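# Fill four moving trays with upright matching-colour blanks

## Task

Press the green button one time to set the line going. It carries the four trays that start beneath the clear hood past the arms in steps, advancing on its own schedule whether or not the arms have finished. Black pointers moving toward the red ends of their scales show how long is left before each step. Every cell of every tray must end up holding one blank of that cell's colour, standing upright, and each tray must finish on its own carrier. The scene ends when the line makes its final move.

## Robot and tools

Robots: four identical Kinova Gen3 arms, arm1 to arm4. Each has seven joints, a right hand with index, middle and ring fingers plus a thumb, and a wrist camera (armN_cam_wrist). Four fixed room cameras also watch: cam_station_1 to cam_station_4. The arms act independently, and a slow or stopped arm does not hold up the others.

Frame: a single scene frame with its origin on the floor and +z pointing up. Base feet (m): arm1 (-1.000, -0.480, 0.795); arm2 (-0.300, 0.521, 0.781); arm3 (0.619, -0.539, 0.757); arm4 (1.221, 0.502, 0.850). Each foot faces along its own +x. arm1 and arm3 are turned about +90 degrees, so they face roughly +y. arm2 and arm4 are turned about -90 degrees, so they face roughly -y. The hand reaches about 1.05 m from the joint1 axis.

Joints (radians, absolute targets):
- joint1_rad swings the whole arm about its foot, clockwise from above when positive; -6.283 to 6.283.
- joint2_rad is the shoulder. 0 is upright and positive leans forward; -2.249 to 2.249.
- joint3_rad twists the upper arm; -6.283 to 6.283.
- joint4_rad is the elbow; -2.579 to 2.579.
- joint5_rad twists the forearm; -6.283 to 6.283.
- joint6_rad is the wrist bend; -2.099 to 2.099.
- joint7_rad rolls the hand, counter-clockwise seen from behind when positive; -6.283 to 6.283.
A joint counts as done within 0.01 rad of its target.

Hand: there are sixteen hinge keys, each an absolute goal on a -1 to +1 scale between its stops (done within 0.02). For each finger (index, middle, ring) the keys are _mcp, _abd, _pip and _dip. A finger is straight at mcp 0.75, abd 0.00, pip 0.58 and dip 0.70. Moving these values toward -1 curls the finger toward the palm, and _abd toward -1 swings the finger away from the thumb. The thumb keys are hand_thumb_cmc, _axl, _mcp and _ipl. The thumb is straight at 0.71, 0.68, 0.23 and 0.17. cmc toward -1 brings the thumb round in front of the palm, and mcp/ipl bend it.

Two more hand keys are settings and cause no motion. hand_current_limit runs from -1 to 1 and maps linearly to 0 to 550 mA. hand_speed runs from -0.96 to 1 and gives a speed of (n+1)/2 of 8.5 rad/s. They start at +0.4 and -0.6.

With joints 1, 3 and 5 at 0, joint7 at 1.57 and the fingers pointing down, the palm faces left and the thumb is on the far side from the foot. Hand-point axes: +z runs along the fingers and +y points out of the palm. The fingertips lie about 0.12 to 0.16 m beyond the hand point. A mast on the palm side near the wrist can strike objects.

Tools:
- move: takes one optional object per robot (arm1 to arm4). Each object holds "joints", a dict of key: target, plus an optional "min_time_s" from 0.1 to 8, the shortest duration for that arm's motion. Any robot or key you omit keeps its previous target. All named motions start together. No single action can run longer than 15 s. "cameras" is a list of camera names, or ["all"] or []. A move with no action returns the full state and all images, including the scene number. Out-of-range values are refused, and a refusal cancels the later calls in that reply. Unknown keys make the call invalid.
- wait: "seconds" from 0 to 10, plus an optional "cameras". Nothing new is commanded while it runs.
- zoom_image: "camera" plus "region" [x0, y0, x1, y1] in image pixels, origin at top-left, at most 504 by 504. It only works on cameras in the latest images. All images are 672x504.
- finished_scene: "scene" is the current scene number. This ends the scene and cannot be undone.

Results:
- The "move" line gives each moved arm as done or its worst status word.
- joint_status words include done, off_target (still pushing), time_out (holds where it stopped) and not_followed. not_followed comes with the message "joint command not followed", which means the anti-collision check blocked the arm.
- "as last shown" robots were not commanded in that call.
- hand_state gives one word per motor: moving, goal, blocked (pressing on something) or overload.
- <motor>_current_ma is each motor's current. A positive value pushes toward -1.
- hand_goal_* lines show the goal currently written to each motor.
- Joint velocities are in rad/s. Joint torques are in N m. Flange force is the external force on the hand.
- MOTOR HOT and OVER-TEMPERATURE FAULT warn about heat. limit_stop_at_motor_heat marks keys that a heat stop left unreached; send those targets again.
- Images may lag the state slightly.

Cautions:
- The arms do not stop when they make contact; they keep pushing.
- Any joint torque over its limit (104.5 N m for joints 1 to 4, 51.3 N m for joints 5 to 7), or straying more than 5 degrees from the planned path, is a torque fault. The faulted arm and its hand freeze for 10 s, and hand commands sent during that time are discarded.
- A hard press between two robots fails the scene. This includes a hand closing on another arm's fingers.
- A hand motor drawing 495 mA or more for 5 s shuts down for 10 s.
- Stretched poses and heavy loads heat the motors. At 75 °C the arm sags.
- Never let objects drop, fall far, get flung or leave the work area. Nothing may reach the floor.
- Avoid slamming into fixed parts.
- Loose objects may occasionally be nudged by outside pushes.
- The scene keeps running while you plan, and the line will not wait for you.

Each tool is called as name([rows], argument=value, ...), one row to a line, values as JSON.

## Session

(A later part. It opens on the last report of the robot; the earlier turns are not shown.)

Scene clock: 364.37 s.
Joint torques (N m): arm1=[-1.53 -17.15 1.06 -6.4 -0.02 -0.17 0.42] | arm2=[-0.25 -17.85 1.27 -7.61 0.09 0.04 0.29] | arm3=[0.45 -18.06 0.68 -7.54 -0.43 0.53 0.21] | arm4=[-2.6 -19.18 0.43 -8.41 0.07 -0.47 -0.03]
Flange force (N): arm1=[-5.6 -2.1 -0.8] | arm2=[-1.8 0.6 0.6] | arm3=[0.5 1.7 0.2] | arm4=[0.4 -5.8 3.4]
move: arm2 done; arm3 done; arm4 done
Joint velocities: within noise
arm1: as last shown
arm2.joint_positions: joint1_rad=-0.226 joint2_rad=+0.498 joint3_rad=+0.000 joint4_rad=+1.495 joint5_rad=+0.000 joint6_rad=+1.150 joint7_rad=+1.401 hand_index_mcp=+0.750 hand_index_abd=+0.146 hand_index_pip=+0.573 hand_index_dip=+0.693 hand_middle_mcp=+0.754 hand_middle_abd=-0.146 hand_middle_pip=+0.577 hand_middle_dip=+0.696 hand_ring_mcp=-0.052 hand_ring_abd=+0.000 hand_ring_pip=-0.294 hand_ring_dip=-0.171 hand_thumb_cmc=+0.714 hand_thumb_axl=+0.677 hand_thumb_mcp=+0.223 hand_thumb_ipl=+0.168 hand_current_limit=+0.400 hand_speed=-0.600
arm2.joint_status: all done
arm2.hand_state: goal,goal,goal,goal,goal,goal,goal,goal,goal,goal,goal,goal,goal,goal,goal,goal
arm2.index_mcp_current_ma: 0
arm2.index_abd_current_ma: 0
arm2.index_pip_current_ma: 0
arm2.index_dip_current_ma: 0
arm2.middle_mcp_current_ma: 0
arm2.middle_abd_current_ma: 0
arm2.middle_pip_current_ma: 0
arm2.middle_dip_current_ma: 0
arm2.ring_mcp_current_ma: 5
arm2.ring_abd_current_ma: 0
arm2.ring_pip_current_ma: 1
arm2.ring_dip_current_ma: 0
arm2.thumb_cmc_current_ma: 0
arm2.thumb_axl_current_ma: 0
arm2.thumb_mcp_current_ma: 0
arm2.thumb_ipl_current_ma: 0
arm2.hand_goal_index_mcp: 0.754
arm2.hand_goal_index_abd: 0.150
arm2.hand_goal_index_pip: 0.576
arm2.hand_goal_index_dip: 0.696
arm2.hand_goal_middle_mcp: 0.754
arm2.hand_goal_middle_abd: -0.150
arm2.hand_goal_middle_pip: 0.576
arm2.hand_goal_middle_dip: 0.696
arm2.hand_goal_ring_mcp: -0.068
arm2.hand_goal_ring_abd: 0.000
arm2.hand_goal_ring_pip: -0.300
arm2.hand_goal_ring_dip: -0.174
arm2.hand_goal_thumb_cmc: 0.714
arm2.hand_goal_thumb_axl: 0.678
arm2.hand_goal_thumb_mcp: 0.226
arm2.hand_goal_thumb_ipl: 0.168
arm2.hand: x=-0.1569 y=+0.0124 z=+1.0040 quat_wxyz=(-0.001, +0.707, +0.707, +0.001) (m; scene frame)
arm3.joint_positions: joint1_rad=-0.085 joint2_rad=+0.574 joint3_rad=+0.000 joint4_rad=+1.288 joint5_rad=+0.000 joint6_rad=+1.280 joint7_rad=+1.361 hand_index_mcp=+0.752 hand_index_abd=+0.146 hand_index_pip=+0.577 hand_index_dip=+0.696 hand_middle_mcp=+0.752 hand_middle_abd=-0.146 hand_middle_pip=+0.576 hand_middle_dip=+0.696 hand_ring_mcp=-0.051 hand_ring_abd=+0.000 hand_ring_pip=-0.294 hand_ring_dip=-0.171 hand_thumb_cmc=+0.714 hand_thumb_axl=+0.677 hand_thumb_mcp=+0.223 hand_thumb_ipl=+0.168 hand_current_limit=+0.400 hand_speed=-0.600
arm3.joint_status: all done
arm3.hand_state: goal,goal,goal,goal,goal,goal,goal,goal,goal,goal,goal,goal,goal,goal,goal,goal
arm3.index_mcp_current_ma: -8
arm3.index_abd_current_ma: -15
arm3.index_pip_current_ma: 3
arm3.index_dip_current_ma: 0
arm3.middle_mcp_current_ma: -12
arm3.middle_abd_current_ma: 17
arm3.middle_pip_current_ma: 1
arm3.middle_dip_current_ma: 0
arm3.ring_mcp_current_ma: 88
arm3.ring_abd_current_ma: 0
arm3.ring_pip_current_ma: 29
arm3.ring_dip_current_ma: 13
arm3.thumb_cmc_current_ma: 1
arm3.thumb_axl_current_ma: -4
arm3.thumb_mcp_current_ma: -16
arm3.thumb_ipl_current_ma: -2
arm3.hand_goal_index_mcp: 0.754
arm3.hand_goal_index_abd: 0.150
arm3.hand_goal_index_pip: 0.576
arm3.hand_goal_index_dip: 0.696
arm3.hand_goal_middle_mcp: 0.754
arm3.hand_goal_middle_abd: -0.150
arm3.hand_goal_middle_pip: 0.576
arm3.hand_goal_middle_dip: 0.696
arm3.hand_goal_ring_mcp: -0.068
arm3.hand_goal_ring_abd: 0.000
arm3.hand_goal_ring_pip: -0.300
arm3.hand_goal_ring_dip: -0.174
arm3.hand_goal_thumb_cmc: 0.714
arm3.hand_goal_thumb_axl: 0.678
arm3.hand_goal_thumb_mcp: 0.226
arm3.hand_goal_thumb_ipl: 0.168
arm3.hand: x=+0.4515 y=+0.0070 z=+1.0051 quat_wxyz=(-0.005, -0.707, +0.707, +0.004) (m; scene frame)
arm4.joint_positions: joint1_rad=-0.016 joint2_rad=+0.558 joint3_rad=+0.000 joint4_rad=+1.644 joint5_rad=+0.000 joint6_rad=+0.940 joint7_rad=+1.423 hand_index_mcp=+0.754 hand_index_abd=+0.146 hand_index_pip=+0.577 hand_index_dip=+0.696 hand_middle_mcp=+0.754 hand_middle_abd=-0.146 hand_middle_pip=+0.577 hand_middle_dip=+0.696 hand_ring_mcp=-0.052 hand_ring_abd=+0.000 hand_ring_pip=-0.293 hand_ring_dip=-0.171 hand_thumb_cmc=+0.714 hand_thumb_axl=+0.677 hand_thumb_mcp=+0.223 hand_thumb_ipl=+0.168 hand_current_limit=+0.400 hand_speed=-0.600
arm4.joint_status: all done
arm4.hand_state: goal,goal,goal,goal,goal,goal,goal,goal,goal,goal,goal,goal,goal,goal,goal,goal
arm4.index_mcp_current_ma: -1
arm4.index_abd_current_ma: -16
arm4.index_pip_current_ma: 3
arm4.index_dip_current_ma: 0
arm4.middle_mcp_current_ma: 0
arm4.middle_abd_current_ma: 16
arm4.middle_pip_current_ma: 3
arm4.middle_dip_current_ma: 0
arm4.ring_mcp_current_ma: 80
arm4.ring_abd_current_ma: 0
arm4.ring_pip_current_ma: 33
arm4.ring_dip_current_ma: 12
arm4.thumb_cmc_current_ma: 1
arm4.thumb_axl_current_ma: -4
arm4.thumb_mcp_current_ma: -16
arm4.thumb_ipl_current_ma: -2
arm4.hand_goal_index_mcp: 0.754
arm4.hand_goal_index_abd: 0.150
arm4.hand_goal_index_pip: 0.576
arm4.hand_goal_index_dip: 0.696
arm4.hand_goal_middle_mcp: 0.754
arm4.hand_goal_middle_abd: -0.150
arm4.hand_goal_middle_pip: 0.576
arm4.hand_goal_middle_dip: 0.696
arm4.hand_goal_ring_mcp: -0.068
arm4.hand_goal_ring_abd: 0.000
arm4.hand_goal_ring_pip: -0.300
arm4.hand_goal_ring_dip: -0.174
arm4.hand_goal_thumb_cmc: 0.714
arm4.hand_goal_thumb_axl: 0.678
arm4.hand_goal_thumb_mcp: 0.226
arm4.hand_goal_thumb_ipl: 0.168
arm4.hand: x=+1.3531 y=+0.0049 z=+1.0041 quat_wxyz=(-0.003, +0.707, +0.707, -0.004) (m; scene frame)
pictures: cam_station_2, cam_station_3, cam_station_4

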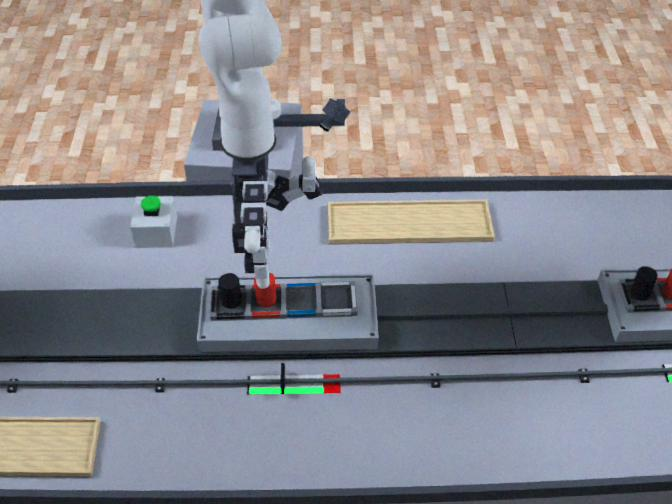

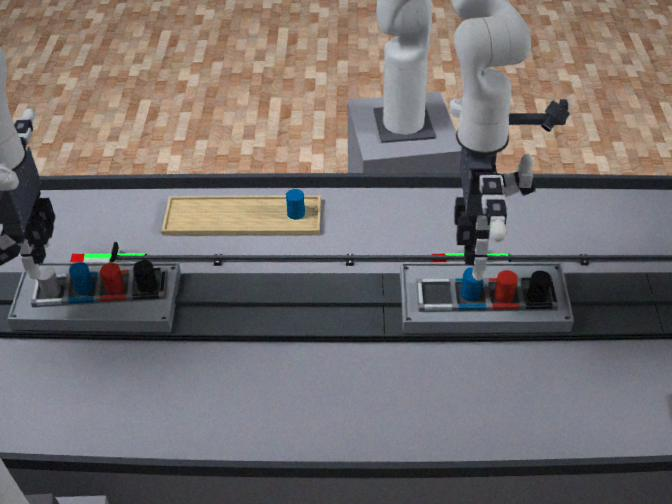

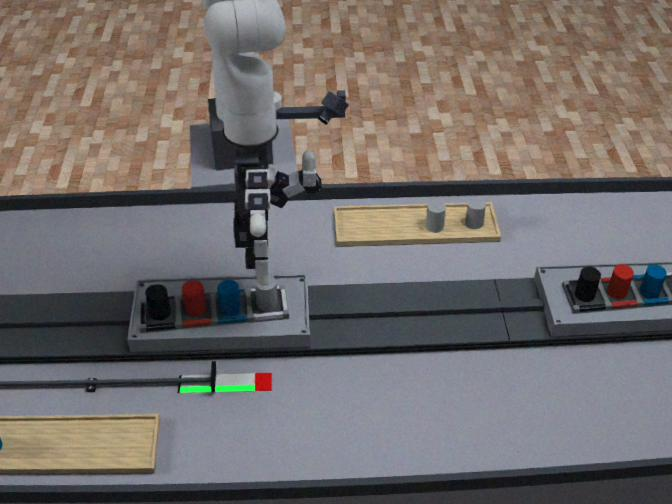

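move(arm3={"joints":{"joint1_rad":0.76586,"joint2_rad":0.17933,"joint4_rad":1.83119,"joint6_rad":1.13107,"joint7_rad":2.21215},"min_time_s":2.3}, arm4={"joints":{"joint1_rad":-0.89921,"joint2_rad":0.46345,"joint4_rad":1.75308,"joint6_rad":0.92506,"joint7_rad":0.53999},"min_time_s":2.3})

move(arm3={"joints":{"joint2_rad":0.22746,"joint4_rad":1.91362,"joint6_rad":1.00051},"min_time_s":0.8}, arm4={"joints":{"joint2_rad":0.52626,"joint4_rad":1.80477,"joint6_rad":0.81056},"min_time_s":0.8}, cameras=["arm3_cam_wrist","arm4_cam_wrist"])

zoom_image(camera="arm3_cam_wrist", region=[180, 0, 480, 220])

zoom_image(camera="arm4_cam_wrist", region=[180, 0, 480, 220])

Scene clock: 368.97 s.
Joint torques (N m): arm1=[-1.45 -17.25 1 -6.46 -0.06 -0.16 0.39] | arm2=[-0.29 -17.82 1.24 -7.67 0.11 0.08 0.29] | arm3=[0.63 -10.62 0.63 -6.97 -0.41 0.69 0.2] | arm4=[-2.63 -17.59 0.38 -8.42 0.15 -0.51 -0.02]
Flange force (N): arm1=[-5.6 -2.1 -0.6] | arm2=[-1.4 0.5 0.8] | arm3=[-1.6 2.2 0.4] | arm4=[-4.3 -4.1 3.7]
move: arm3 done; arm4 done
Joint velocities: within noise
arm1, arm2: as last shown
arm3.joint_positions: joint1_rad=+0.766 joint2_rad=+0.179 joint3_rad=+0.000 joint4_rad=+1.831 joint5_rad=+0.000 joint6_rad=+1.131 joint7_rad=+2.212 hand_index_mcp=+0.752 hand_index_abd=+0.146 hand_index_pip=+0.577 hand_index_dip=+0.696 hand_middle_mcp=+0.752 hand_middle_abd=-0.146 hand_middle_pip=+0.576 hand_middle_dip=+0.696 hand_ring_mcp=-0.051 hand_ring_abd=+0.000 hand_ring_pip=-0.294 hand_ring_dip=-0.171 hand_thumb_cmc=+0.714 hand_thumb_axl=+0.677 hand_thumb_mcp=+0.223 hand_thumb_ipl=+0.168 hand_current_limit=+0.400 hand_speed=-0.600
arm3.joint_status: all done
arm3.hand_state: goal,goal,goal,goal,goal,goal,goal,goal,goal,goal,goal,goal,goal,goal,goal,goal
arm3.index_mcp_current_ma: -8
arm3.index_abd_current_ma: -15
arm3.index_pip_current_ma: 3
arm3.index_dip_current_ma: 0
arm3.middle_mcp_current_ma: -12
arm3.middle_abd_current_ma: 17
arm3.middle_pip_current_ma: 1
arm3.middle_dip_current_ma: 0
arm3.ring_mcp_current_ma: 88
arm3.ring_abd_current_ma: 0
arm3.ring_pip_current_ma: 29
arm3.ring_dip_current_ma: 13
arm3.thumb_cmc_current_ma: 1
arm3.thumb_axl_current_ma: -4
arm3.thumb_mcp_current_ma: -16
arm3.thumb_ipl_current_ma: -2
arm3.hand_goal_index_mcp: 0.754
arm3.hand_goal_index_abd: 0.150
arm3.hand_goal_index_pip: 0.576
arm3.hand_goal_index_dip: 0.696
arm3.hand_goal_middle_mcp: 0.754
arm3.hand_goal_middle_abd: -0.150
arm3.hand_goal_middle_pip: 0.576
arm3.hand_goal_middle_dip: 0.696
arm3.hand_goal_ring_mcp: -0.068
arm3.hand_goal_ring_abd: 0.000
arm3.hand_goal_ring_pip: -0.300
arm3.hand_goal_ring_dip: -0.174
arm3.hand_goal_thumb_cmc: 0.714
arm3.hand_goal_thumb_axl: 0.678
arm3.hand_goal_thumb_mcp: 0.226
arm3.hand_goal_thumb_ipl: 0.168
arm3.hand: x=+0.7727 y=-0.2429 z=+1.0183 quat_wxyz=(-0.005, -0.707, +0.707, +0.004) (m; scene frame)
arm4.joint_positions: joint1_rad=-0.899 joint2_rad=+0.463 joint3_rad=+0.000 joint4_rad=+1.753 joint5_rad=+0.000 joint6_rad=+0.925 joint7_rad=+0.540 hand_index_mcp=+0.754 hand_index_abd=+0.146 hand_index_pip=+0.577 hand_index_dip=+0.696 hand_middle_mcp=+0.754 hand_middle_abd=-0.146 hand_middle_pip=+0.577 hand_middle_dip=+0.696 hand_ring_mcp=-0.052 hand_ring_abd=+0.000 hand_ring_pip=-0.293 hand_ring_dip=-0.171 hand_thumb_cmc=+0.714 hand_thumb_axl=+0.677 hand_thumb_mcp=+0.223 hand_thumb_ipl=+0.168 hand_current_limit=+0.400 hand_speed=-0.600
arm4.joint_status: all done
arm4.hand_state: goal,goal,goal,goal,goal,goal,goal,goal,goal,goal,goal,goal,goal,goal,goal,goal
arm4.index_mcp_current_ma: -1
arm4.index_abd_current_ma: -16
arm4.index_pip_current_ma: 3
arm4.index_dip_current_ma: 0
arm4.middle_mcp_current_ma: 0
arm4.middle_abd_current_ma: 16
arm4.middle_pip_current_ma: 3
arm4.middle_dip_current_ma: 0
arm4.ring_mcp_current_ma: 80
arm4.ring_abd_current_ma: 0
arm4.ring_pip_current_ma: 33
arm4.ring_dip_current_ma: 12
arm4.thumb_cmc_current_ma: 1
arm4.thumb_axl_current_ma: -4
arm4.thumb_mcp_current_ma: -16
arm4.thumb_ipl_current_ma: -2
arm4.hand_goal_index_mcp: 0.754
arm4.hand_goal_index_abd: 0.150
arm4.hand_goal_index_pip: 0.576
arm4.hand_goal_index_dip: 0.696
arm4.hand_goal_middle_mcp: 0.754
arm4.hand_goal_middle_abd: -0.150
arm4.hand_goal_middle_pip: 0.576
arm4.hand_goal_middle_dip: 0.696
arm4.hand_goal_ring_mcp: -0.068
arm4.hand_goal_ring_abd: 0.000
arm4.hand_goal_ring_pip: -0.300
arm4.hand_goal_ring_dip: -0.174
arm4.hand_goal_thumb_cmc: 0.714
arm4.hand_goal_thumb_axl: 0.678
arm4.hand_goal_thumb_mcp: 0.226
arm4.hand_goal_thumb_ipl: 0.168
arm4.hand: x=+1.6715 y=+0.2333 z=+1.0164 quat_wxyz=(-0.003, +0.707, +0.707, -0.004) (m; scene frame)
pictures: none

Scene clock: 370.07 s.
Joint torques (N m): arm1=[-1.5 -17.19 1.06 -6.39 -0.07 -0.17 0.38] | arm2=[-0.31 -17.87 1.2 -7.56 0.06 0.07 0.27] | arm3=[0.65 -10.99 0.74 -6.43 -0.42 0.66 0.23] | arm4=[-2.65 -18.05 0.42 -7.74 0.13 -0.53 0]
Flange force (N): arm1=[-5.7 -2.1 -0.8] | arm2=[-2.0 0.5 0.6] | arm3=[-1.7 2.4 0.3] | arm4=[-4.6 -4.3 3.6]
move: arm3 done; arm4 done
Joint velocities: within noise
arm1, arm2: as last shown
arm3.joint_positions: joint1_rad=+0.766 joint2_rad=+0.227 joint3_rad=+0.000 joint4_rad=+1.914 joint5_rad=+0.000 joint6_rad=+1.000 joint7_rad=+2.212 hand_index_mcp=+0.752 hand_index_abd=+0.146 hand_index_pip=+0.577 hand_index_dip=+0.696 hand_middle_mcp=+0.752 hand_middle_abd=-0.146 hand_middle_pip=+0.576 hand_middle_dip=+0.696 hand_ring_mcp=-0.051 hand_ring_abd=+0.000 hand_ring_pip=-0.294 hand_ring_dip=-0.171 hand_thumb_cmc=+0.714 hand_thumb_axl=+0.677 hand_thumb_mcp=+0.223 hand_thumb_ipl=+0.168 hand_current_limit=+0.400 hand_speed=-0.600
arm3.joint_status: all done
arm3.hand_state: goal,goal,goal,goal,goal,goal,goal,goal,goal,goal,goal,goal,goal,goal,goal,goal
arm3.index_mcp_current_ma: -8
arm3.index_abd_current_ma: -15
arm3.index_pip_current_ma: 3
arm3.index_dip_current_ma: 0
arm3.middle_mcp_current_ma: -12
arm3.middle_abd_current_ma: 17
arm3.middle_pip_current_ma: 1
arm3.middle_dip_current_ma: 0
arm3.ring_mcp_current_ma: 88
arm3.ring_abd_current_ma: 0
arm3.ring_pip_current_ma: 29
arm3.ring_dip_current_ma: 13
arm3.thumb_cmc_current_ma: 1
arm3.thumb_axl_current_ma: -4
arm3.thumb_mcp_current_ma: -16
arm3.thumb_ipl_current_ma: -2
arm3.hand_goal_index_mcp: 0.754
arm3.hand_goal_index_abd: 0.150
arm3.hand_goal_index_pip: 0.576
arm3.hand_goal_index_dip: 0.696
arm3.hand_goal_middle_mcp: 0.754
arm3.hand_goal_middle_abd: -0.150
arm3.hand_goal_middle_pip: 0.576
arm3.hand_goal_middle_dip: 0.696
arm3.hand_goal_ring_mcp: -0.068
arm3.hand_goal_ring_abd: 0.000
arm3.hand_goal_ring_pip: -0.300
arm3.hand_goal_ring_dip: -0.174
arm3.hand_goal_thumb_cmc: 0.714
arm3.hand_goal_thumb_axl: 0.678
arm3.hand_goal_thumb_mcp: 0.226
arm3.hand_goal_thumb_ipl: 0.168
arm3.hand: x=+0.7722 y=-0.2430 z=+0.9783 quat_wxyz=(-0.005, -0.707, +0.707, +0.004) (m; scene frame)
arm4.joint_positions: joint1_rad=-0.899 joint2_rad=+0.526 joint3_rad=+0.000 joint4_rad=+1.805 joint5_rad=+0.000 joint6_rad=+0.811 joint7_rad=+0.540 hand_index_mcp=+0.754 hand_index_abd=+0.146 hand_index_pip=+0.577 hand_index_dip=+0.696 hand_middle_mcp=+0.754 hand_middle_abd=-0.146 hand_middle_pip=+0.577 hand_middle_dip=+0.696 hand_ring_mcp=-0.052 hand_ring_abd=+0.000 hand_ring_pip=-0.293 hand_ring_dip=-0.171 hand_thumb_cmc=+0.714 hand_thumb_axl=+0.677 hand_thumb_mcp=+0.223 hand_thumb_ipl=+0.168 hand_current_limit=+0.400 hand_speed=-0.600
arm4.joint_status: all done
arm4.hand_state: goal,goal,goal,goal,goal,goal,goal,goal,goal,goal,goal,goal,goal,goal,goal,goal
arm4.index_mcp_current_ma: -1
arm4.index_abd_current_ma: -16
arm4.index_pip_current_ma: 3
arm4.index_dip_current_ma: 0
arm4.middle_mcp_current_ma: 0
arm4.middle_abd_current_ma: 16
arm4.middle_pip_current_ma: 3
arm4.middle_dip_current_ma: 0
arm4.ring_mcp_current_ma: 80
arm4.ring_abd_current_ma: 0
arm4.ring_pip_current_ma: 33
arm4.ring_dip_current_ma: 12
arm4.thumb_cmc_current_ma: 1
arm4.thumb_axl_current_ma: -4
arm4.thumb_mcp_current_ma: -16
arm4.thumb_ipl_current_ma: -2
arm4.hand_goal_index_mcp: 0.754
arm4.hand_goal_index_abd: 0.150
arm4.hand_goal_index_pip: 0.576
arm4.hand_goal_index_dip: 0.696
arm4.hand_goal_middle_mcp: 0.754
arm4.hand_goal_middle_abd: -0.150
arm4.hand_goal_middle_pip: 0.576
arm4.hand_goal_middle_dip: 0.696
arm4.hand_goal_ring_mcp: -0.068
arm4.hand_goal_ring_abd: 0.000
arm4.hand_goal_ring_pip: -0.300
arm4.hand_goal_ring_dip: -0.174
arm4.hand_goal_thumb_cmc: 0.714
arm4.hand_goal_thumb_axl: 0.678
arm4.hand_goal_thumb_mcp: 0.226
arm4.hand_goal_thumb_ipl: 0.168
arm4.hand: x=+1.6711 y=+0.2332 z=+0.9764 quat_wxyz=(-0.003, +0.707, +0.707, -0.004) (m; scene frame)
pictures: arm3_cam_wrist, arm4_cam_wrist
camera_calibration:
arm3_cam_wrist: T_world_to_cam=[[-0.61802, 0.786089, 0.0107292, 0.694313], [0.517909, 0.396835, 0.75782, -1.09803], [0.591456, 0.473905, -0.652375, 0.42099], [0, 0, 0, 1]] pos_world=[0.748782, -0.309564, 1.0993]
arm4_cam_wrist: T_world_to_cam=[[0.637956, -0.769876, -0.0173869, -0.832898], [-0.501989, -0.432882, 0.748746, 0.15663], [-0.583968, -0.468939, -0.662629, 1.85323], [0, 0, 0, 1]] pos_world=[1.69221, 0.295626, 1.09625]

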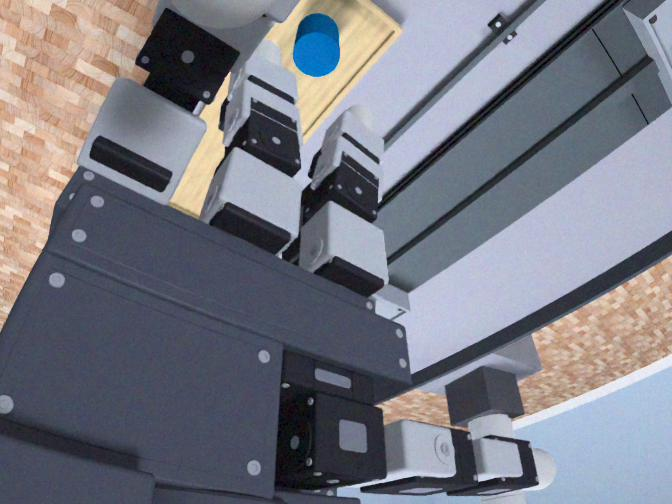

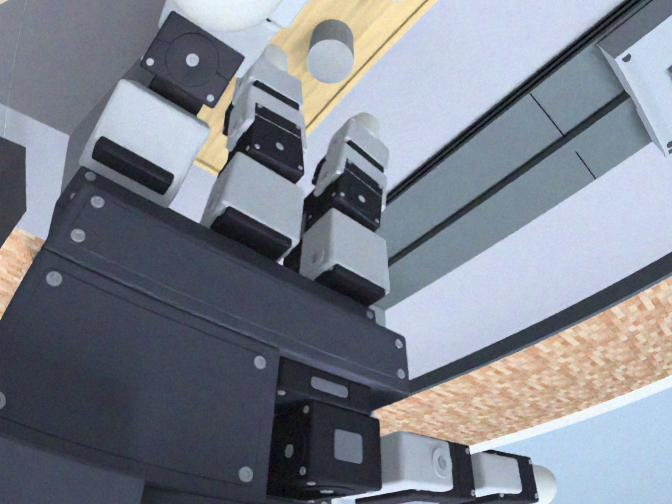

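Scaled by 1.680 from the camera's 672x504 image, which has a finer 960x720 frame.

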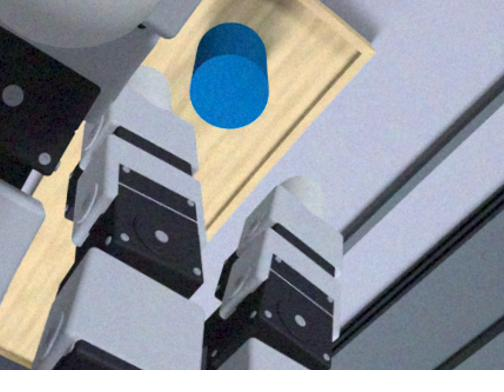

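Scaled by 1.680 from the camera's 672x504 image, which has a finer 960x720 frame.

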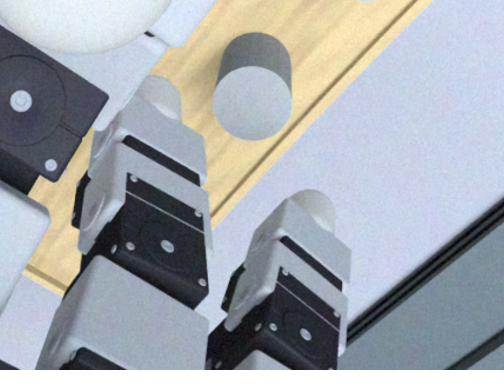

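move(arm3={"joints":{"joint2_rad":0.33647,"joint4_rad":2.02733,"joint6_rad":0.77779},"min_time_s":1.3}, arm4={"joints":{"joint2_rad":0.66062,"joint4_rad":1.86751,"joint6_rad":0.61346},"min_time_s":1.3})

move(arm3={"joints":{"hand_index_abd":-0.05,"hand_middle_abd":0.05}}, arm4={"joints":{"hand_index_abd":-0.05,"hand_middle_abd":0.05}})

move(arm3={"joints":{"joint2_rad":0.17933,"joint4_rad":1.83119,"joint6_rad":1.13107},"min_time_s":1.3}, arm4={"joints":{"joint2_rad":0.46345,"joint4_rad":1.75308,"joint6_rad":0.92506},"min_time_s":1.3}, cameras=["arm3_cam_wrist","arm4_cam_wrist"])

Scene clock: 379.27 s.
Joint torques (N m): arm1=[-1.47 -17.3 1.07 -6.36 -0.06 -0.21 0.41] | arm2=[-0.29 -17.89 1.28 -7.64 0.1 0.12 0.31] | arm3=[0.64 -11.79 0.75 -5.36 -0.36 0.67 0.24] | arm4=[-2.65 -18.94 0.42 -6.5 0.15 -0.52 -0.02]
Flange force (N): arm1=[-6.1 -2.0 -0.8] | arm2=[-1.6 0.6 0.9] | arm3=[-1.3 2.6 0.4] | arm4=[-4.6 -5.1 3.5]
move: arm3 done; arm4 done
Joint velocities: within noise
arm1, arm2: as last shown
arm3.joint_positions: joint1_rad=+0.766 joint2_rad=+0.336 joint3_rad=+0.000 joint4_rad=+2.027 joint5_rad=+0.000 joint6_rad=+0.778 joint7_rad=+2.212 hand_index_mcp=+0.752 hand_index_abd=+0.146 hand_index_pip=+0.577 hand_index_dip=+0.696 hand_middle_mcp=+0.752 hand_middle_abd=-0.146 hand_middle_pip=+0.576 hand_middle_dip=+0.696 hand_ring_mcp=-0.051 hand_ring_abd=+0.000 hand_ring_pip=-0.294 hand_ring_dip=-0.171 hand_thumb_cmc=+0.714 hand_thumb_axl=+0.677 hand_thumb_mcp=+0.223 hand_thumb_ipl=+0.168 hand_current_limit=+0.400 hand_speed=-0.600
arm3.joint_status: all done
arm3.hand_state: goal,goal,goal,goal,goal,goal,goal,goal,goal,goal,goal,goal,goal,goal,goal,goal
arm3.index_mcp_current_ma: -8
arm3.index_abd_current_ma: -15
arm3.index_pip_current_ma: 3
arm3.index_dip_current_ma: 0
arm3.middle_mcp_current_ma: -12
arm3.middle_abd_current_ma: 17
arm3.middle_pip_current_ma: 1
arm3.middle_dip_current_ma: 0
arm3.ring_mcp_current_ma: 88
arm3.ring_abd_current_ma: 0
arm3.ring_pip_current_ma: 29
arm3.ring_dip_current_ma: 13
arm3.thumb_cmc_current_ma: 1
arm3.thumb_axl_current_ma: -4
arm3.thumb_mcp_current_ma: -16
arm3.thumb_ipl_current_ma: -2
arm3.hand_goal_index_mcp: 0.754
arm3.hand_goal_index_abd: 0.150
arm3.hand_goal_index_pip: 0.576
arm3.hand_goal_index_dip: 0.696
arm3.hand_goal_middle_mcp: 0.754
arm3.hand_goal_middle_abd: -0.150
arm3.hand_goal_middle_pip: 0.576
arm3.hand_goal_middle_dip: 0.696
arm3.hand_goal_ring_mcp: -0.068
arm3.hand_goal_ring_abd: 0.000
arm3.hand_goal_ring_pip: -0.300
arm3.hand_goal_ring_dip: -0.174
arm3.hand_goal_thumb_cmc: 0.714
arm3.hand_goal_thumb_axl: 0.678
arm3.hand_goal_thumb_mcp: 0.226
arm3.hand_goal_thumb_ipl: 0.168
arm3.hand: x=+0.7713 y=-0.2431 z=+0.9113 quat_wxyz=(-0.005, -0.707, +0.707, +0.004) (m; scene frame)
arm4.joint_positions: joint1_rad=-0.899 joint2_rad=+0.661 joint3_rad=+0.000 joint4_rad=+1.868 joint5_rad=+0.000 joint6_rad=+0.613 joint7_rad=+0.540 hand_index_mcp=+0.754 hand_index_abd=+0.146 hand_index_pip=+0.577 hand_index_dip=+0.696 hand_middle_mcp=+0.754 hand_middle_abd=-0.146 hand_middle_pip=+0.577 hand_middle_dip=+0.696 hand_ring_mcp=-0.052 hand_ring_abd=+0.000 hand_ring_pip=-0.293 hand_ring_dip=-0.171 hand_thumb_cmc=+0.714 hand_thumb_axl=+0.677 hand_thumb_mcp=+0.223 hand_thumb_ipl=+0.168 hand_current_limit=+0.400 hand_speed=-0.600
arm4.joint_status: all done
arm4.hand_state: goal,goal,goal,goal,goal,goal,goal,goal,goal,goal,goal,goal,goal,goal,goal,goal
arm4.index_mcp_current_ma: -1
arm4.index_abd_current_ma: -16
arm4.index_pip_current_ma: 3
arm4.index_dip_current_ma: 0
arm4.middle_mcp_current_ma: 0
arm4.middle_abd_current_ma: 16
arm4.middle_pip_current_ma: 3
arm4.middle_dip_current_ma: 0
arm4.ring_mcp_current_ma: 80
arm4.ring_abd_current_ma: 0
arm4.ring_pip_current_ma: 33
arm4.ring_dip_current_ma: 12
arm4.thumb_cmc_current_ma: 1
arm4.thumb_axl_current_ma: -4
arm4.thumb_mcp_current_ma: -16
arm4.thumb_ipl_current_ma: -2
arm4.hand_goal_index_mcp: 0.754
arm4.hand_goal_index_abd: 0.150
arm4.hand_goal_index_pip: 0.576
arm4.hand_goal_index_dip: 0.696
arm4.hand_goal_middle_mcp: 0.754
arm4.hand_goal_middle_abd: -0.150
arm4.hand_goal_middle_pip: 0.576
arm4.hand_goal_middle_dip: 0.696
arm4.hand_goal_ring_mcp: -0.068
arm4.hand_goal_ring_abd: 0.000
arm4.hand_goal_ring_pip: -0.300
arm4.hand_goal_ring_dip: -0.174
arm4.hand_goal_thumb_cmc: 0.714
arm4.hand_goal_thumb_axl: 0.678
arm4.hand_goal_thumb_mcp: 0.226
arm4.hand_goal_thumb_ipl: 0.168
arm4.hand: x=+1.6704 y=+0.2330 z=+0.9044 quat_wxyz=(-0.003, +0.707, +0.707, -0.004) (m; scene frame)
pictures: none

Scene clock: 379.73 s.
Joint torques (N m): arm1=[-1.47 -17.23 1.01 -6.46 -0.01 -0.22 0.37] | arm2=[-0.32 -17.84 1.25 -7.56 0.1 0.05 0.29] | arm3=[0.68 -11.85 0.9 -5.26 -0.32 0.77 0.22] | arm4=[-2.63 -19.11 0.39 -6.5 0.17 -0.5 0]
Flange force (N): arm1=[-5.6 -2.1 -0.8] | arm2=[-1.9 0.5 0.5] | arm3=[-1.6 2.5 0.7] | arm4=[-4.6 -4.9 3.9]
move: arm3 off_target; arm4 off_target
Joint velocities: within noise
arm1.joint_positions: joint1_rad=-0.127 joint2_rad=+0.476 joint3_rad=+0.000 joint4_rad=+1.580 joint5_rad=+0.000 joint6_rad=+1.085 joint7_rad=+1.554 hand_index_mcp=+0.753 hand_index_abd=+0.147 hand_index_pip=+0.577 hand_index_dip=+0.696 hand_middle_mcp=+0.753 hand_middle_abd=-0.146 hand_middle_pip=+0.577 hand_middle_dip=+0.696 hand_ring_mcp=-0.052 hand_ring_abd=+0.000 hand_ring_pip=-0.293 hand_ring_dip=-0.171 hand_thumb_cmc=+0.714 hand_thumb_axl=+0.677 hand_thumb_mcp=+0.223 hand_thumb_ipl=+0.168 hand_current_limit=+0.400 hand_speed=-0.600
arm1.joint_status: not commanded
arm1.hand_state: goal,goal,goal,goal,goal,goal,goal,goal,goal,goal,goal,goal,goal,goal,goal,goal
arm1.index_mcp_current_ma: 0
arm1.index_abd_current_ma: -1
arm1.index_pip_current_ma: 0
arm1.index_dip_current_ma: 0
arm1.middle_mcp_current_ma: 0
arm1.middle_abd_current_ma: 1
arm1.middle_pip_current_ma: 0
arm1.middle_dip_current_ma: 0
arm1.ring_mcp_current_ma: 13
arm1.ring_abd_current_ma: 0
arm1.ring_pip_current_ma: 3
arm1.ring_dip_current_ma: 1
arm1.thumb_cmc_current_ma: 0
arm1.thumb_axl_current_ma: 0
arm1.thumb_mcp_current_ma: -1
arm1.thumb_ipl_current_ma: 0
arm1.hand_goal_index_mcp: 0.754
arm1.hand_goal_index_abd: 0.150
arm1.hand_goal_index_pip: 0.576
arm1.hand_goal_index_dip: 0.696
arm1.hand_goal_middle_mcp: 0.754
arm1.hand_goal_middle_abd: -0.150
arm1.hand_goal_middle_pip: 0.576
arm1.hand_goal_middle_dip: 0.696
arm1.hand_goal_ring_mcp: -0.068
arm1.hand_goal_ring_abd: 0.000
arm1.hand_goal_ring_pip: -0.300
arm1.hand_goal_ring_dip: -0.174
arm1.hand_goal_thumb_cmc: 0.714
arm1.hand_goal_thumb_axl: 0.678
arm1.hand_goal_thumb_mcp: 0.226
arm1.hand_goal_thumb_ipl: 0.168
arm1.hand: x=-1.0684 y=+0.0137 z=+1.0048 quat_wxyz=(+0.000, -0.707, +0.707, +0.000) (m; scene frame)
arm2: as last shown
arm3.joint_positions: joint1_rad=+0.766 joint2_rad=+0.336 joint3_rad=+0.000 joint4_rad=+2.027 joint5_rad=+0.000 joint6_rad=+0.778 joint7_rad=+2.212 hand_index_mcp=+0.752 hand_index_abd=+0.052 hand_index_pip=+0.577 hand_index_dip=+0.696 hand_middle_mcp=+0.752 hand_middle_abd=-0.049 hand_middle_pip=+0.576 hand_middle_dip=+0.696 hand_ring_mcp=-0.051 hand_ring_abd=+0.000 hand_ring_pip=-0.294 hand_ring_dip=-0.171 hand_thumb_cmc=+0.714 hand_thumb_axl=+0.677 hand_thumb_mcp=+0.223 hand_thumb_ipl=+0.168 hand_current_limit=+0.400 hand_speed=-0.600
arm3.joint_status: hand_index_abd off_target (ended at +0.052, target -0.050); hand_middle_abd off_target (ended at -0.049, target +0.050)
arm3.hand_state: goal,blocked,goal,goal,goal,blocked,goal,goal,goal,goal,goal,goal,goal,goal,goal,goal
arm3.index_mcp_current_ma: -8
arm3.index_abd_current_ma: 385
arm3.index_pip_current_ma: 3
arm3.index_dip_current_ma: 0
arm3.middle_mcp_current_ma: -11
arm3.middle_abd_current_ma: -385
arm3.middle_pip_current_ma: 1
arm3.middle_dip_current_ma: 0
arm3.ring_mcp_current_ma: 88
arm3.ring_abd_current_ma: 0
arm3.ring_pip_current_ma: 29
arm3.ring_dip_current_ma: 13
arm3.thumb_cmc_current_ma: 1
arm3.thumb_axl_current_ma: -4
arm3.thumb_mcp_current_ma: -16
arm3.thumb_ipl_current_ma: -2
arm3.hand_goal_index_mcp: 0.754
arm3.hand_goal_index_abd: -0.050
arm3.hand_goal_index_pip: 0.576
arm3.hand_goal_index_dip: 0.696
arm3.hand_goal_middle_mcp: 0.754
arm3.hand_goal_middle_abd: 0.050
arm3.hand_goal_middle_pip: 0.576
arm3.hand_goal_middle_dip: 0.696
arm3.hand_goal_ring_mcp: -0.068
arm3.hand_goal_ring_abd: 0.000
arm3.hand_goal_ring_pip: -0.300
arm3.hand_goal_ring_dip: -0.174
arm3.hand_goal_thumb_cmc: 0.714
arm3.hand_goal_thumb_axl: 0.678
arm3.hand_goal_thumb_mcp: 0.226
arm3.hand_goal_thumb_ipl: 0.168
arm3.hand: x=+0.7713 y=-0.2431 z=+0.9113 quat_wxyz=(-0.005, -0.707, +0.707, +0.004) (m; scene frame)
arm4.joint_positions: joint1_rad=-0.899 joint2_rad=+0.661 joint3_rad=+0.000 joint4_rad=+1.868 joint5_rad=+0.000 joint6_rad=+0.613 joint7_rad=+0.540 hand_index_mcp=+0.754 hand_index_abd=+0.067 hand_index_pip=+0.577 hand_index_dip=+0.696 hand_middle_mcp=+0.754 hand_middle_abd=-0.042 hand_middle_pip=+0.577 hand_middle_dip=+0.696 hand_ring_mcp=-0.052 hand_ring_abd=+0.000 hand_ring_pip=-0.293 hand_ring_dip=-0.171 hand_thumb_cmc=+0.714 hand_thumb_axl=+0.677 hand_thumb_mcp=+0.223 hand_thumb_ipl=+0.168 hand_current_limit=+0.400 hand_speed=-0.600
arm4.joint_status: hand_index_abd off_target (ended at +0.067, target -0.050); hand_middle_abd off_target (ended at -0.042, target +0.050)
arm4.hand_state: goal,blocked,goal,goal,goal,blocked,goal,goal,goal,goal,goal,goal,goal,goal,goal,goal
arm4.index_mcp_current_ma: -1
arm4.index_abd_current_ma: 385
arm4.index_pip_current_ma: 3
arm4.index_dip_current_ma: 0
arm4.middle_mcp_current_ma: 0
arm4.middle_abd_current_ma: -385
arm4.middle_pip_current_ma: 3
arm4.middle_dip_current_ma: 0
arm4.ring_mcp_current_ma: 79
arm4.ring_abd_current_ma: 0
arm4.ring_pip_current_ma: 33
arm4.ring_dip_current_ma: 12
arm4.thumb_cmc_current_ma: 1
arm4.thumb_axl_current_ma: -4
arm4.thumb_mcp_current_ma: -16
arm4.thumb_ipl_current_ma: -2
arm4.hand_goal_index_mcp: 0.754
arm4.hand_goal_index_abd: -0.050
arm4.hand_goal_index_pip: 0.576
arm4.hand_goal_index_dip: 0.696
arm4.hand_goal_middle_mcp: 0.754
arm4.hand_goal_middle_abd: 0.050
arm4.hand_goal_middle_pip: 0.576
arm4.hand_goal_middle_dip: 0.696
arm4.hand_goal_ring_mcp: -0.068
arm4.hand_goal_ring_abd: 0.000
arm4.hand_goal_ring_pip: -0.300
arm4.hand_goal_ring_dip: -0.174
arm4.hand_goal_thumb_cmc: 0.714
arm4.hand_goal_thumb_axl: 0.678
arm4.hand_goal_thumb_mcp: 0.226
arm4.hand_goal_thumb_ipl: 0.168
arm4.hand: x=+1.6704 y=+0.2330 z=+0.9044 quat_wxyz=(-0.003, +0.707, +0.707, -0.004) (m; scene frame)
pictures: none

Scene clock: 381.37 s.
Joint torques (N m): arm1=[-1.42 -17.3 1.02 -6.42 -0.04 -0.16 0.38] | arm2=[-0.3 -17.88 1.29 -7.59 0.09 0.14 0.32] | arm3=[0.71 -11.14 0.76 -7.41 -0.46 0.64 0.2] | arm4=[-2.66 -18.18 0.43 -8.76 0.14 -0.61 0.03]
Flange force (N): arm1=[-5.8 -2.0 -0.6] | arm2=[-1.7 0.6 0.9] | arm3=[-1.7 2.4 1.7] | arm4=[-4.4 -4.0 4.8]
move: arm3 done; arm4 done
Joint velocities: within noise
arm1, arm2: as last shown
arm3.joint_positions: joint1_rad=+0.766 joint2_rad=+0.179 joint3_rad=+0.000 joint4_rad=+1.831 joint5_rad=+0.000 joint6_rad=+1.131 joint7_rad=+2.212 hand_index_mcp=+0.752 hand_index_abd=+0.052 hand_index_pip=+0.577 hand_index_dip=+0.696 hand_middle_mcp=+0.752 hand_middle_abd=-0.049 hand_middle_pip=+0.576 hand_middle_dip=+0.696 hand_ring_mcp=-0.051 hand_ring_abd=+0.000 hand_ring_pip=-0.294 hand_ring_dip=-0.171 hand_thumb_cmc=+0.714 hand_thumb_axl=+0.677 hand_thumb_mcp=+0.223 hand_thumb_ipl=+0.168 hand_current_limit=+0.400 hand_speed=-0.600
arm3.joint_status: all done
arm3.hand_state: goal,blocked,goal,goal,goal,blocked,goal,goal,goal,goal,goal,goal,goal,goal,goal,goal
arm3.index_mcp_current_ma: -8
arm3.index_abd_current_ma: 385
arm3.index_pip_current_ma: 3
arm3.index_dip_current_ma: 0
arm3.middle_mcp_current_ma: -11
arm3.middle_abd_current_ma: -385
arm3.middle_pip_current_ma: 1
arm3.middle_dip_current_ma: 0
arm3.ring_mcp_current_ma: 88
arm3.ring_abd_current_ma: 0
arm3.ring_pip_current_ma: 29
arm3.ring_dip_current_ma: 13
arm3.thumb_cmc_current_ma: 1
arm3.thumb_axl_current_ma: -4
arm3.thumb_mcp_current_ma: -17
arm3.thumb_ipl_current_ma: -2
arm3.hand_goal_index_mcp: 0.754
arm3.hand_goal_index_abd: -0.050
arm3.hand_goal_index_pip: 0.576
arm3.hand_goal_index_dip: 0.696
arm3.hand_goal_middle_mcp: 0.754
arm3.hand_goal_middle_abd: 0.050
arm3.hand_goal_middle_pip: 0.576
arm3.hand_goal_middle_dip: 0.696
arm3.hand_goal_ring_mcp: -0.068
arm3.hand_goal_ring_abd: 0.000
arm3.hand_goal_ring_pip: -0.300
arm3.hand_goal_ring_dip: -0.174
arm3.hand_goal_thumb_cmc: 0.714
arm3.hand_goal_thumb_axl: 0.678
arm3.hand_goal_thumb_mcp: 0.226
arm3.hand_goal_thumb_ipl: 0.168
arm3.hand: x=+0.7727 y=-0.2429 z=+1.0183 quat_wxyz=(-0.005, -0.707, +0.707, +0.004) (m; scene frame)
arm4.joint_positions: joint1_rad=-0.899 joint2_rad=+0.463 joint3_rad=+0.000 joint4_rad=+1.753 joint5_rad=+0.000 joint6_rad=+0.925 joint7_rad=+0.540 hand_index_mcp=+0.754 hand_index_abd=+0.067 hand_index_pip=+0.577 hand_index_dip=+0.696 hand_middle_mcp=+0.753 hand_middle_abd=-0.042 hand_middle_pip=+0.577 hand_middle_dip=+0.696 hand_ring_mcp=-0.052 hand_ring_abd=+0.000 hand_ring_pip=-0.293 hand_ring_dip=-0.171 hand_thumb_cmc=+0.714 hand_thumb_axl=+0.677 hand_thumb_mcp=+0.223 hand_thumb_ipl=+0.168 hand_current_limit=+0.400 hand_speed=-0.600
arm4.joint_status: all done
arm4.hand_state: goal,blocked,goal,goal,goal,blocked,goal,goal,goal,goal,goal,goal,goal,goal,goal,goal
arm4.index_mcp_current_ma: -2
arm4.index_abd_current_ma: 385
arm4.index_pip_current_ma: 3
arm4.index_dip_current_ma: 0
arm4.middle_mcp_current_ma: -3
arm4.middle_abd_current_ma: -385
arm4.middle_pip_current_ma: 3
arm4.middle_dip_current_ma: 0
arm4.ring_mcp_current_ma: 79
arm4.ring_abd_current_ma: 0
arm4.ring_pip_current_ma: 33
arm4.ring_dip_current_ma: 12
arm4.thumb_cmc_current_ma: 1
arm4.thumb_axl_current_ma: -4
arm4.thumb_mcp_current_ma: -16
arm4.thumb_ipl_current_ma: -2
arm4.hand_goal_index_mcp: 0.754
arm4.hand_goal_index_abd: -0.050
arm4.hand_goal_index_pip: 0.576
arm4.hand_goal_index_dip: 0.696
arm4.hand_goal_middle_mcp: 0.754
arm4.hand_goal_middle_abd: 0.050
arm4.hand_goal_middle_pip: 0.576
arm4.hand_goal_middle_dip: 0.696
arm4.hand_goal_ring_mcp: -0.068
arm4.hand_goal_ring_abd: 0.000
arm4.hand_goal_ring_pip: -0.300
arm4.hand_goal_ring_dip: -0.174
arm4.hand_goal_thumb_cmc: 0.714
arm4.hand_goal_thumb_axl: 0.678
arm4.hand_goal_thumb_mcp: 0.226
arm4.hand_goal_thumb_ipl: 0.168
arm4.hand: x=+1.6715 y=+0.2333 z=+1.0164 quat_wxyz=(-0.003, +0.707, +0.707, -0.004) (m; scene frame)
pictures: arm3_cam_wrist, arm4_cam_wrist
camera_calibration:
arm3_cam_wrist: T_world_to_cam=[[-0.618061, 0.786058, 0.0106707, 0.694263], [0.517861, 0.396896, 0.757821, -1.12864], [0.591456, 0.473905, -0.652375, 0.446683], [0, 0, 0, 1]] pos_world=[0.749382, -0.309465, 1.1393]
arm4_cam_wrist: T_world_to_cam=[[0.637956, -0.769876, -0.0173869, -0.832381], [-0.501989, -0.432882, 0.748746, 0.126925], [-0.583968, -0.468939, -0.662629, 1.88002], [0, 0, 0, 1]] pos_world=[1.69261, 0.295726, 1.13625]

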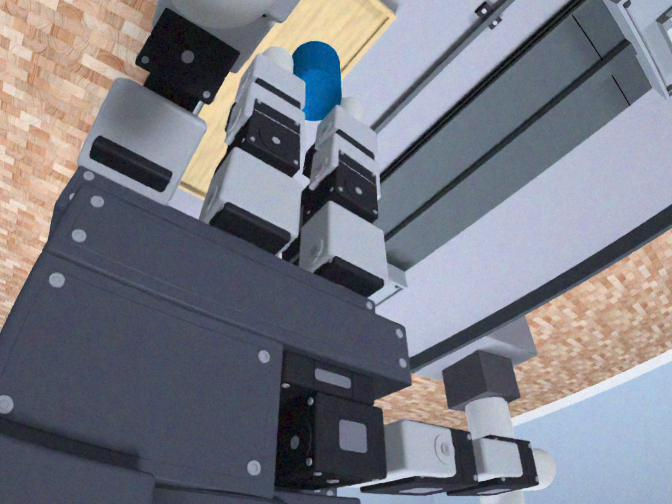

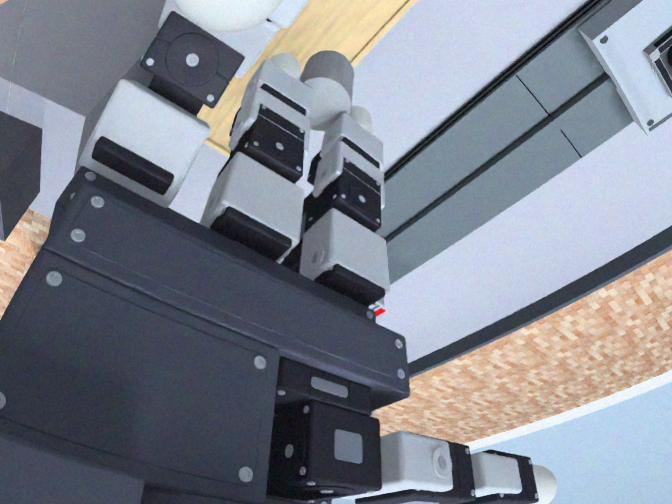

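move(arm3={"joints":{"joint1_rad":-0.0934,"joint2_rad":0.57543,"joint4_rad":1.21926,"joint6_rad":1.3469,"joint7_rad":1.35289},"min_time_s":2.4}, arm4={"joints":{"joint1_rad":-0.03284,"joint2_rad":0.52482,"joint4_rad":1.62785,"joint6_rad":0.98892,"joint7_rad":1.40636},"min_time_s":2.4}, cameras=["cam_station_3","cam_station_4"])

Scene clock: 385.07 s.
Joint torques (N m): arm1=[-1.5 -17.19 1.11 -6.42 -0.05 -0.19 0.38] | arm2=[-0.3 -17.9 1.21 -7.58 0.04 0.06 0.23] | arm3=[0.39 -18.91 0.7 -8.11 -0.51 0.49 0.21] | arm4=[-2.56 -19.49 0.42 -9.12 0.14 -0.49 0.01]
Flange force (N): arm1=[-5.6 -2.1 -0.7] | arm2=[-2.0 0.4 0.6] | arm3=[0.6 1.6 1.4] | arm4=[0.6 -5.6 4.9]
move: arm3 done; arm4 done
Joint velocities: within noise
arm1, arm2: as last shown
arm3.joint_positions: joint1_rad=-0.093 joint2_rad=+0.575 joint3_rad=+0.000 joint4_rad=+1.219 joint5_rad=+0.000 joint6_rad=+1.347 joint7_rad=+1.353 hand_index_mcp=+0.752 hand_index_abd=+0.052 hand_index_pip=+0.577 hand_index_dip=+0.696 hand_middle_mcp=+0.752 hand_middle_abd=-0.049 hand_middle_pip=+0.576 hand_middle_dip=+0.696 hand_ring_mcp=-0.051 hand_ring_abd=+0.000 hand_ring_pip=-0.294 hand_ring_dip=-0.171 hand_thumb_cmc=+0.714 hand_thumb_axl=+0.677 hand_thumb_mcp=+0.223 hand_thumb_ipl=+0.168 hand_current_limit=+0.400 hand_speed=-0.600
arm3.joint_status: all done
arm3.hand_state: goal,blocked,goal,goal,goal,blocked,goal,goal,goal,goal,goal,goal,goal,goal,goal,goal
arm3.index_mcp_current_ma: -8
arm3.index_abd_current_ma: 385
arm3.index_pip_current_ma: 3
arm3.index_dip_current_ma: 0
arm3.middle_mcp_current_ma: -11
arm3.middle_abd_current_ma: -385
arm3.middle_pip_current_ma: 1
arm3.middle_dip_current_ma: 0
arm3.ring_mcp_current_ma: 88
arm3.ring_abd_current_ma: 0
arm3.ring_pip_current_ma: 29
arm3.ring_dip_current_ma: 13
arm3.thumb_cmc_current_ma: 1
arm3.thumb_axl_current_ma: -4
arm3.thumb_mcp_current_ma: -17
arm3.thumb_ipl_current_ma: -2
arm3.hand_goal_index_mcp: 0.754
arm3.hand_goal_index_abd: -0.050
arm3.hand_goal_index_pip: 0.576
arm3.hand_goal_index_dip: 0.696
arm3.hand_goal_middle_mcp: 0.754
arm3.hand_goal_middle_abd: 0.050
arm3.hand_goal_middle_pip: 0.576
arm3.hand_goal_middle_dip: 0.696
arm3.hand_goal_ring_mcp: -0.068
arm3.hand_goal_ring_abd: 0.000
arm3.hand_goal_ring_pip: -0.300
arm3.hand_goal_ring_dip: -0.174
arm3.hand_goal_thumb_cmc: 0.714
arm3.hand_goal_thumb_axl: 0.678
arm3.hand_goal_thumb_mcp: 0.226
arm3.hand_goal_thumb_ipl: 0.168
arm3.hand: x=+0.4462 y=+0.0121 z=+1.0251 quat_wxyz=(-0.005, -0.707, +0.707, +0.004) (m; scene frame)
arm4.joint_positions: joint1_rad=-0.033 joint2_rad=+0.525 joint3_rad=+0.000 joint4_rad=+1.628 joint5_rad=+0.000 joint6_rad=+0.989 joint7_rad=+1.406 hand_index_mcp=+0.754 hand_index_abd=+0.067 hand_index_pip=+0.577 hand_index_dip=+0.696 hand_middle_mcp=+0.753 hand_middle_abd=-0.042 hand_middle_pip=+0.577 hand_middle_dip=+0.696 hand_ring_mcp=-0.052 hand_ring_abd=+0.000 hand_ring_pip=-0.293 hand_ring_dip=-0.171 hand_thumb_cmc=+0.714 hand_thumb_axl=+0.677 hand_thumb_mcp=+0.223 hand_thumb_ipl=+0.168 hand_current_limit=+0.400 hand_speed=-0.600
arm4.joint_status: all done
arm4.hand_state: goal,blocked,goal,goal,goal,blocked,goal,goal,goal,goal,goal,goal,goal,goal,goal,goal
arm4.index_mcp_current_ma: -2
arm4.index_abd_current_ma: 385
arm4.index_pip_current_ma: 3
arm4.index_dip_current_ma: 0
arm4.middle_mcp_current_ma: -3
arm4.middle_abd_current_ma: -385
arm4.middle_pip_current_ma: 3
arm4.middle_dip_current_ma: 0
arm4.ring_mcp_current_ma: 79
arm4.ring_abd_current_ma: 0
arm4.ring_pip_current_ma: 33
arm4.ring_dip_current_ma: 12
arm4.thumb_cmc_current_ma: 1
arm4.thumb_axl_current_ma: -4
arm4.thumb_mcp_current_ma: -16
arm4.thumb_ipl_current_ma: -2
arm4.hand_goal_index_mcp: 0.754
arm4.hand_goal_index_abd: -0.050
arm4.hand_goal_index_pip: 0.576
arm4.hand_goal_index_dip: 0.696
arm4.hand_goal_middle_mcp: 0.754
arm4.hand_goal_middle_abd: 0.050
arm4.hand_goal_middle_pip: 0.576
arm4.hand_goal_middle_dip: 0.696
arm4.hand_goal_ring_mcp: -0.068
arm4.hand_goal_ring_abd: 0.000
arm4.hand_goal_ring_pip: -0.300
arm4.hand_goal_ring_dip: -0.174
arm4.hand_goal_thumb_cmc: 0.714
arm4.hand_goal_thumb_axl: 0.678
arm4.hand_goal_thumb_mcp: 0.226
arm4.hand_goal_thumb_ipl: 0.168
arm4.hand: x=+1.3608 y=+0.0090 z=+1.0241 quat_wxyz=(-0.003, +0.707, +0.707, -0.004) (m; scene frame)
pictures: cam_station_3, cam_station_4

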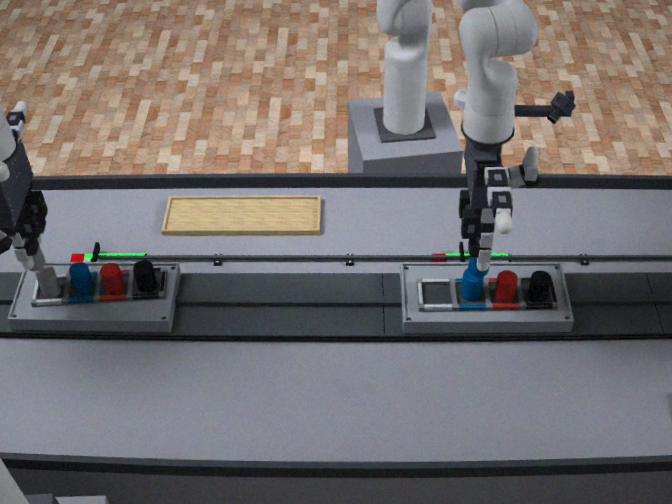

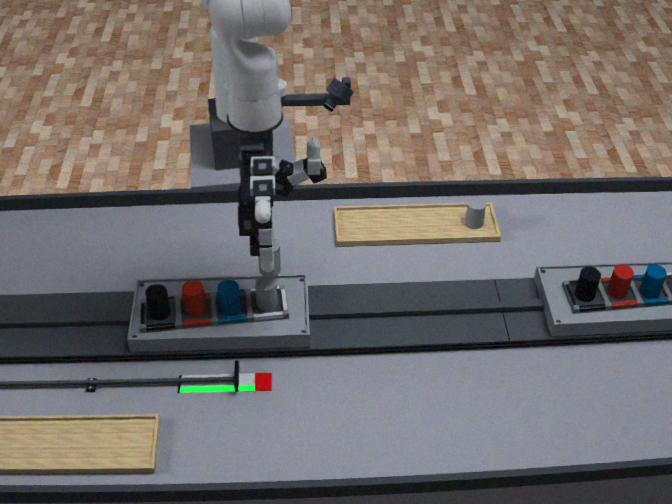

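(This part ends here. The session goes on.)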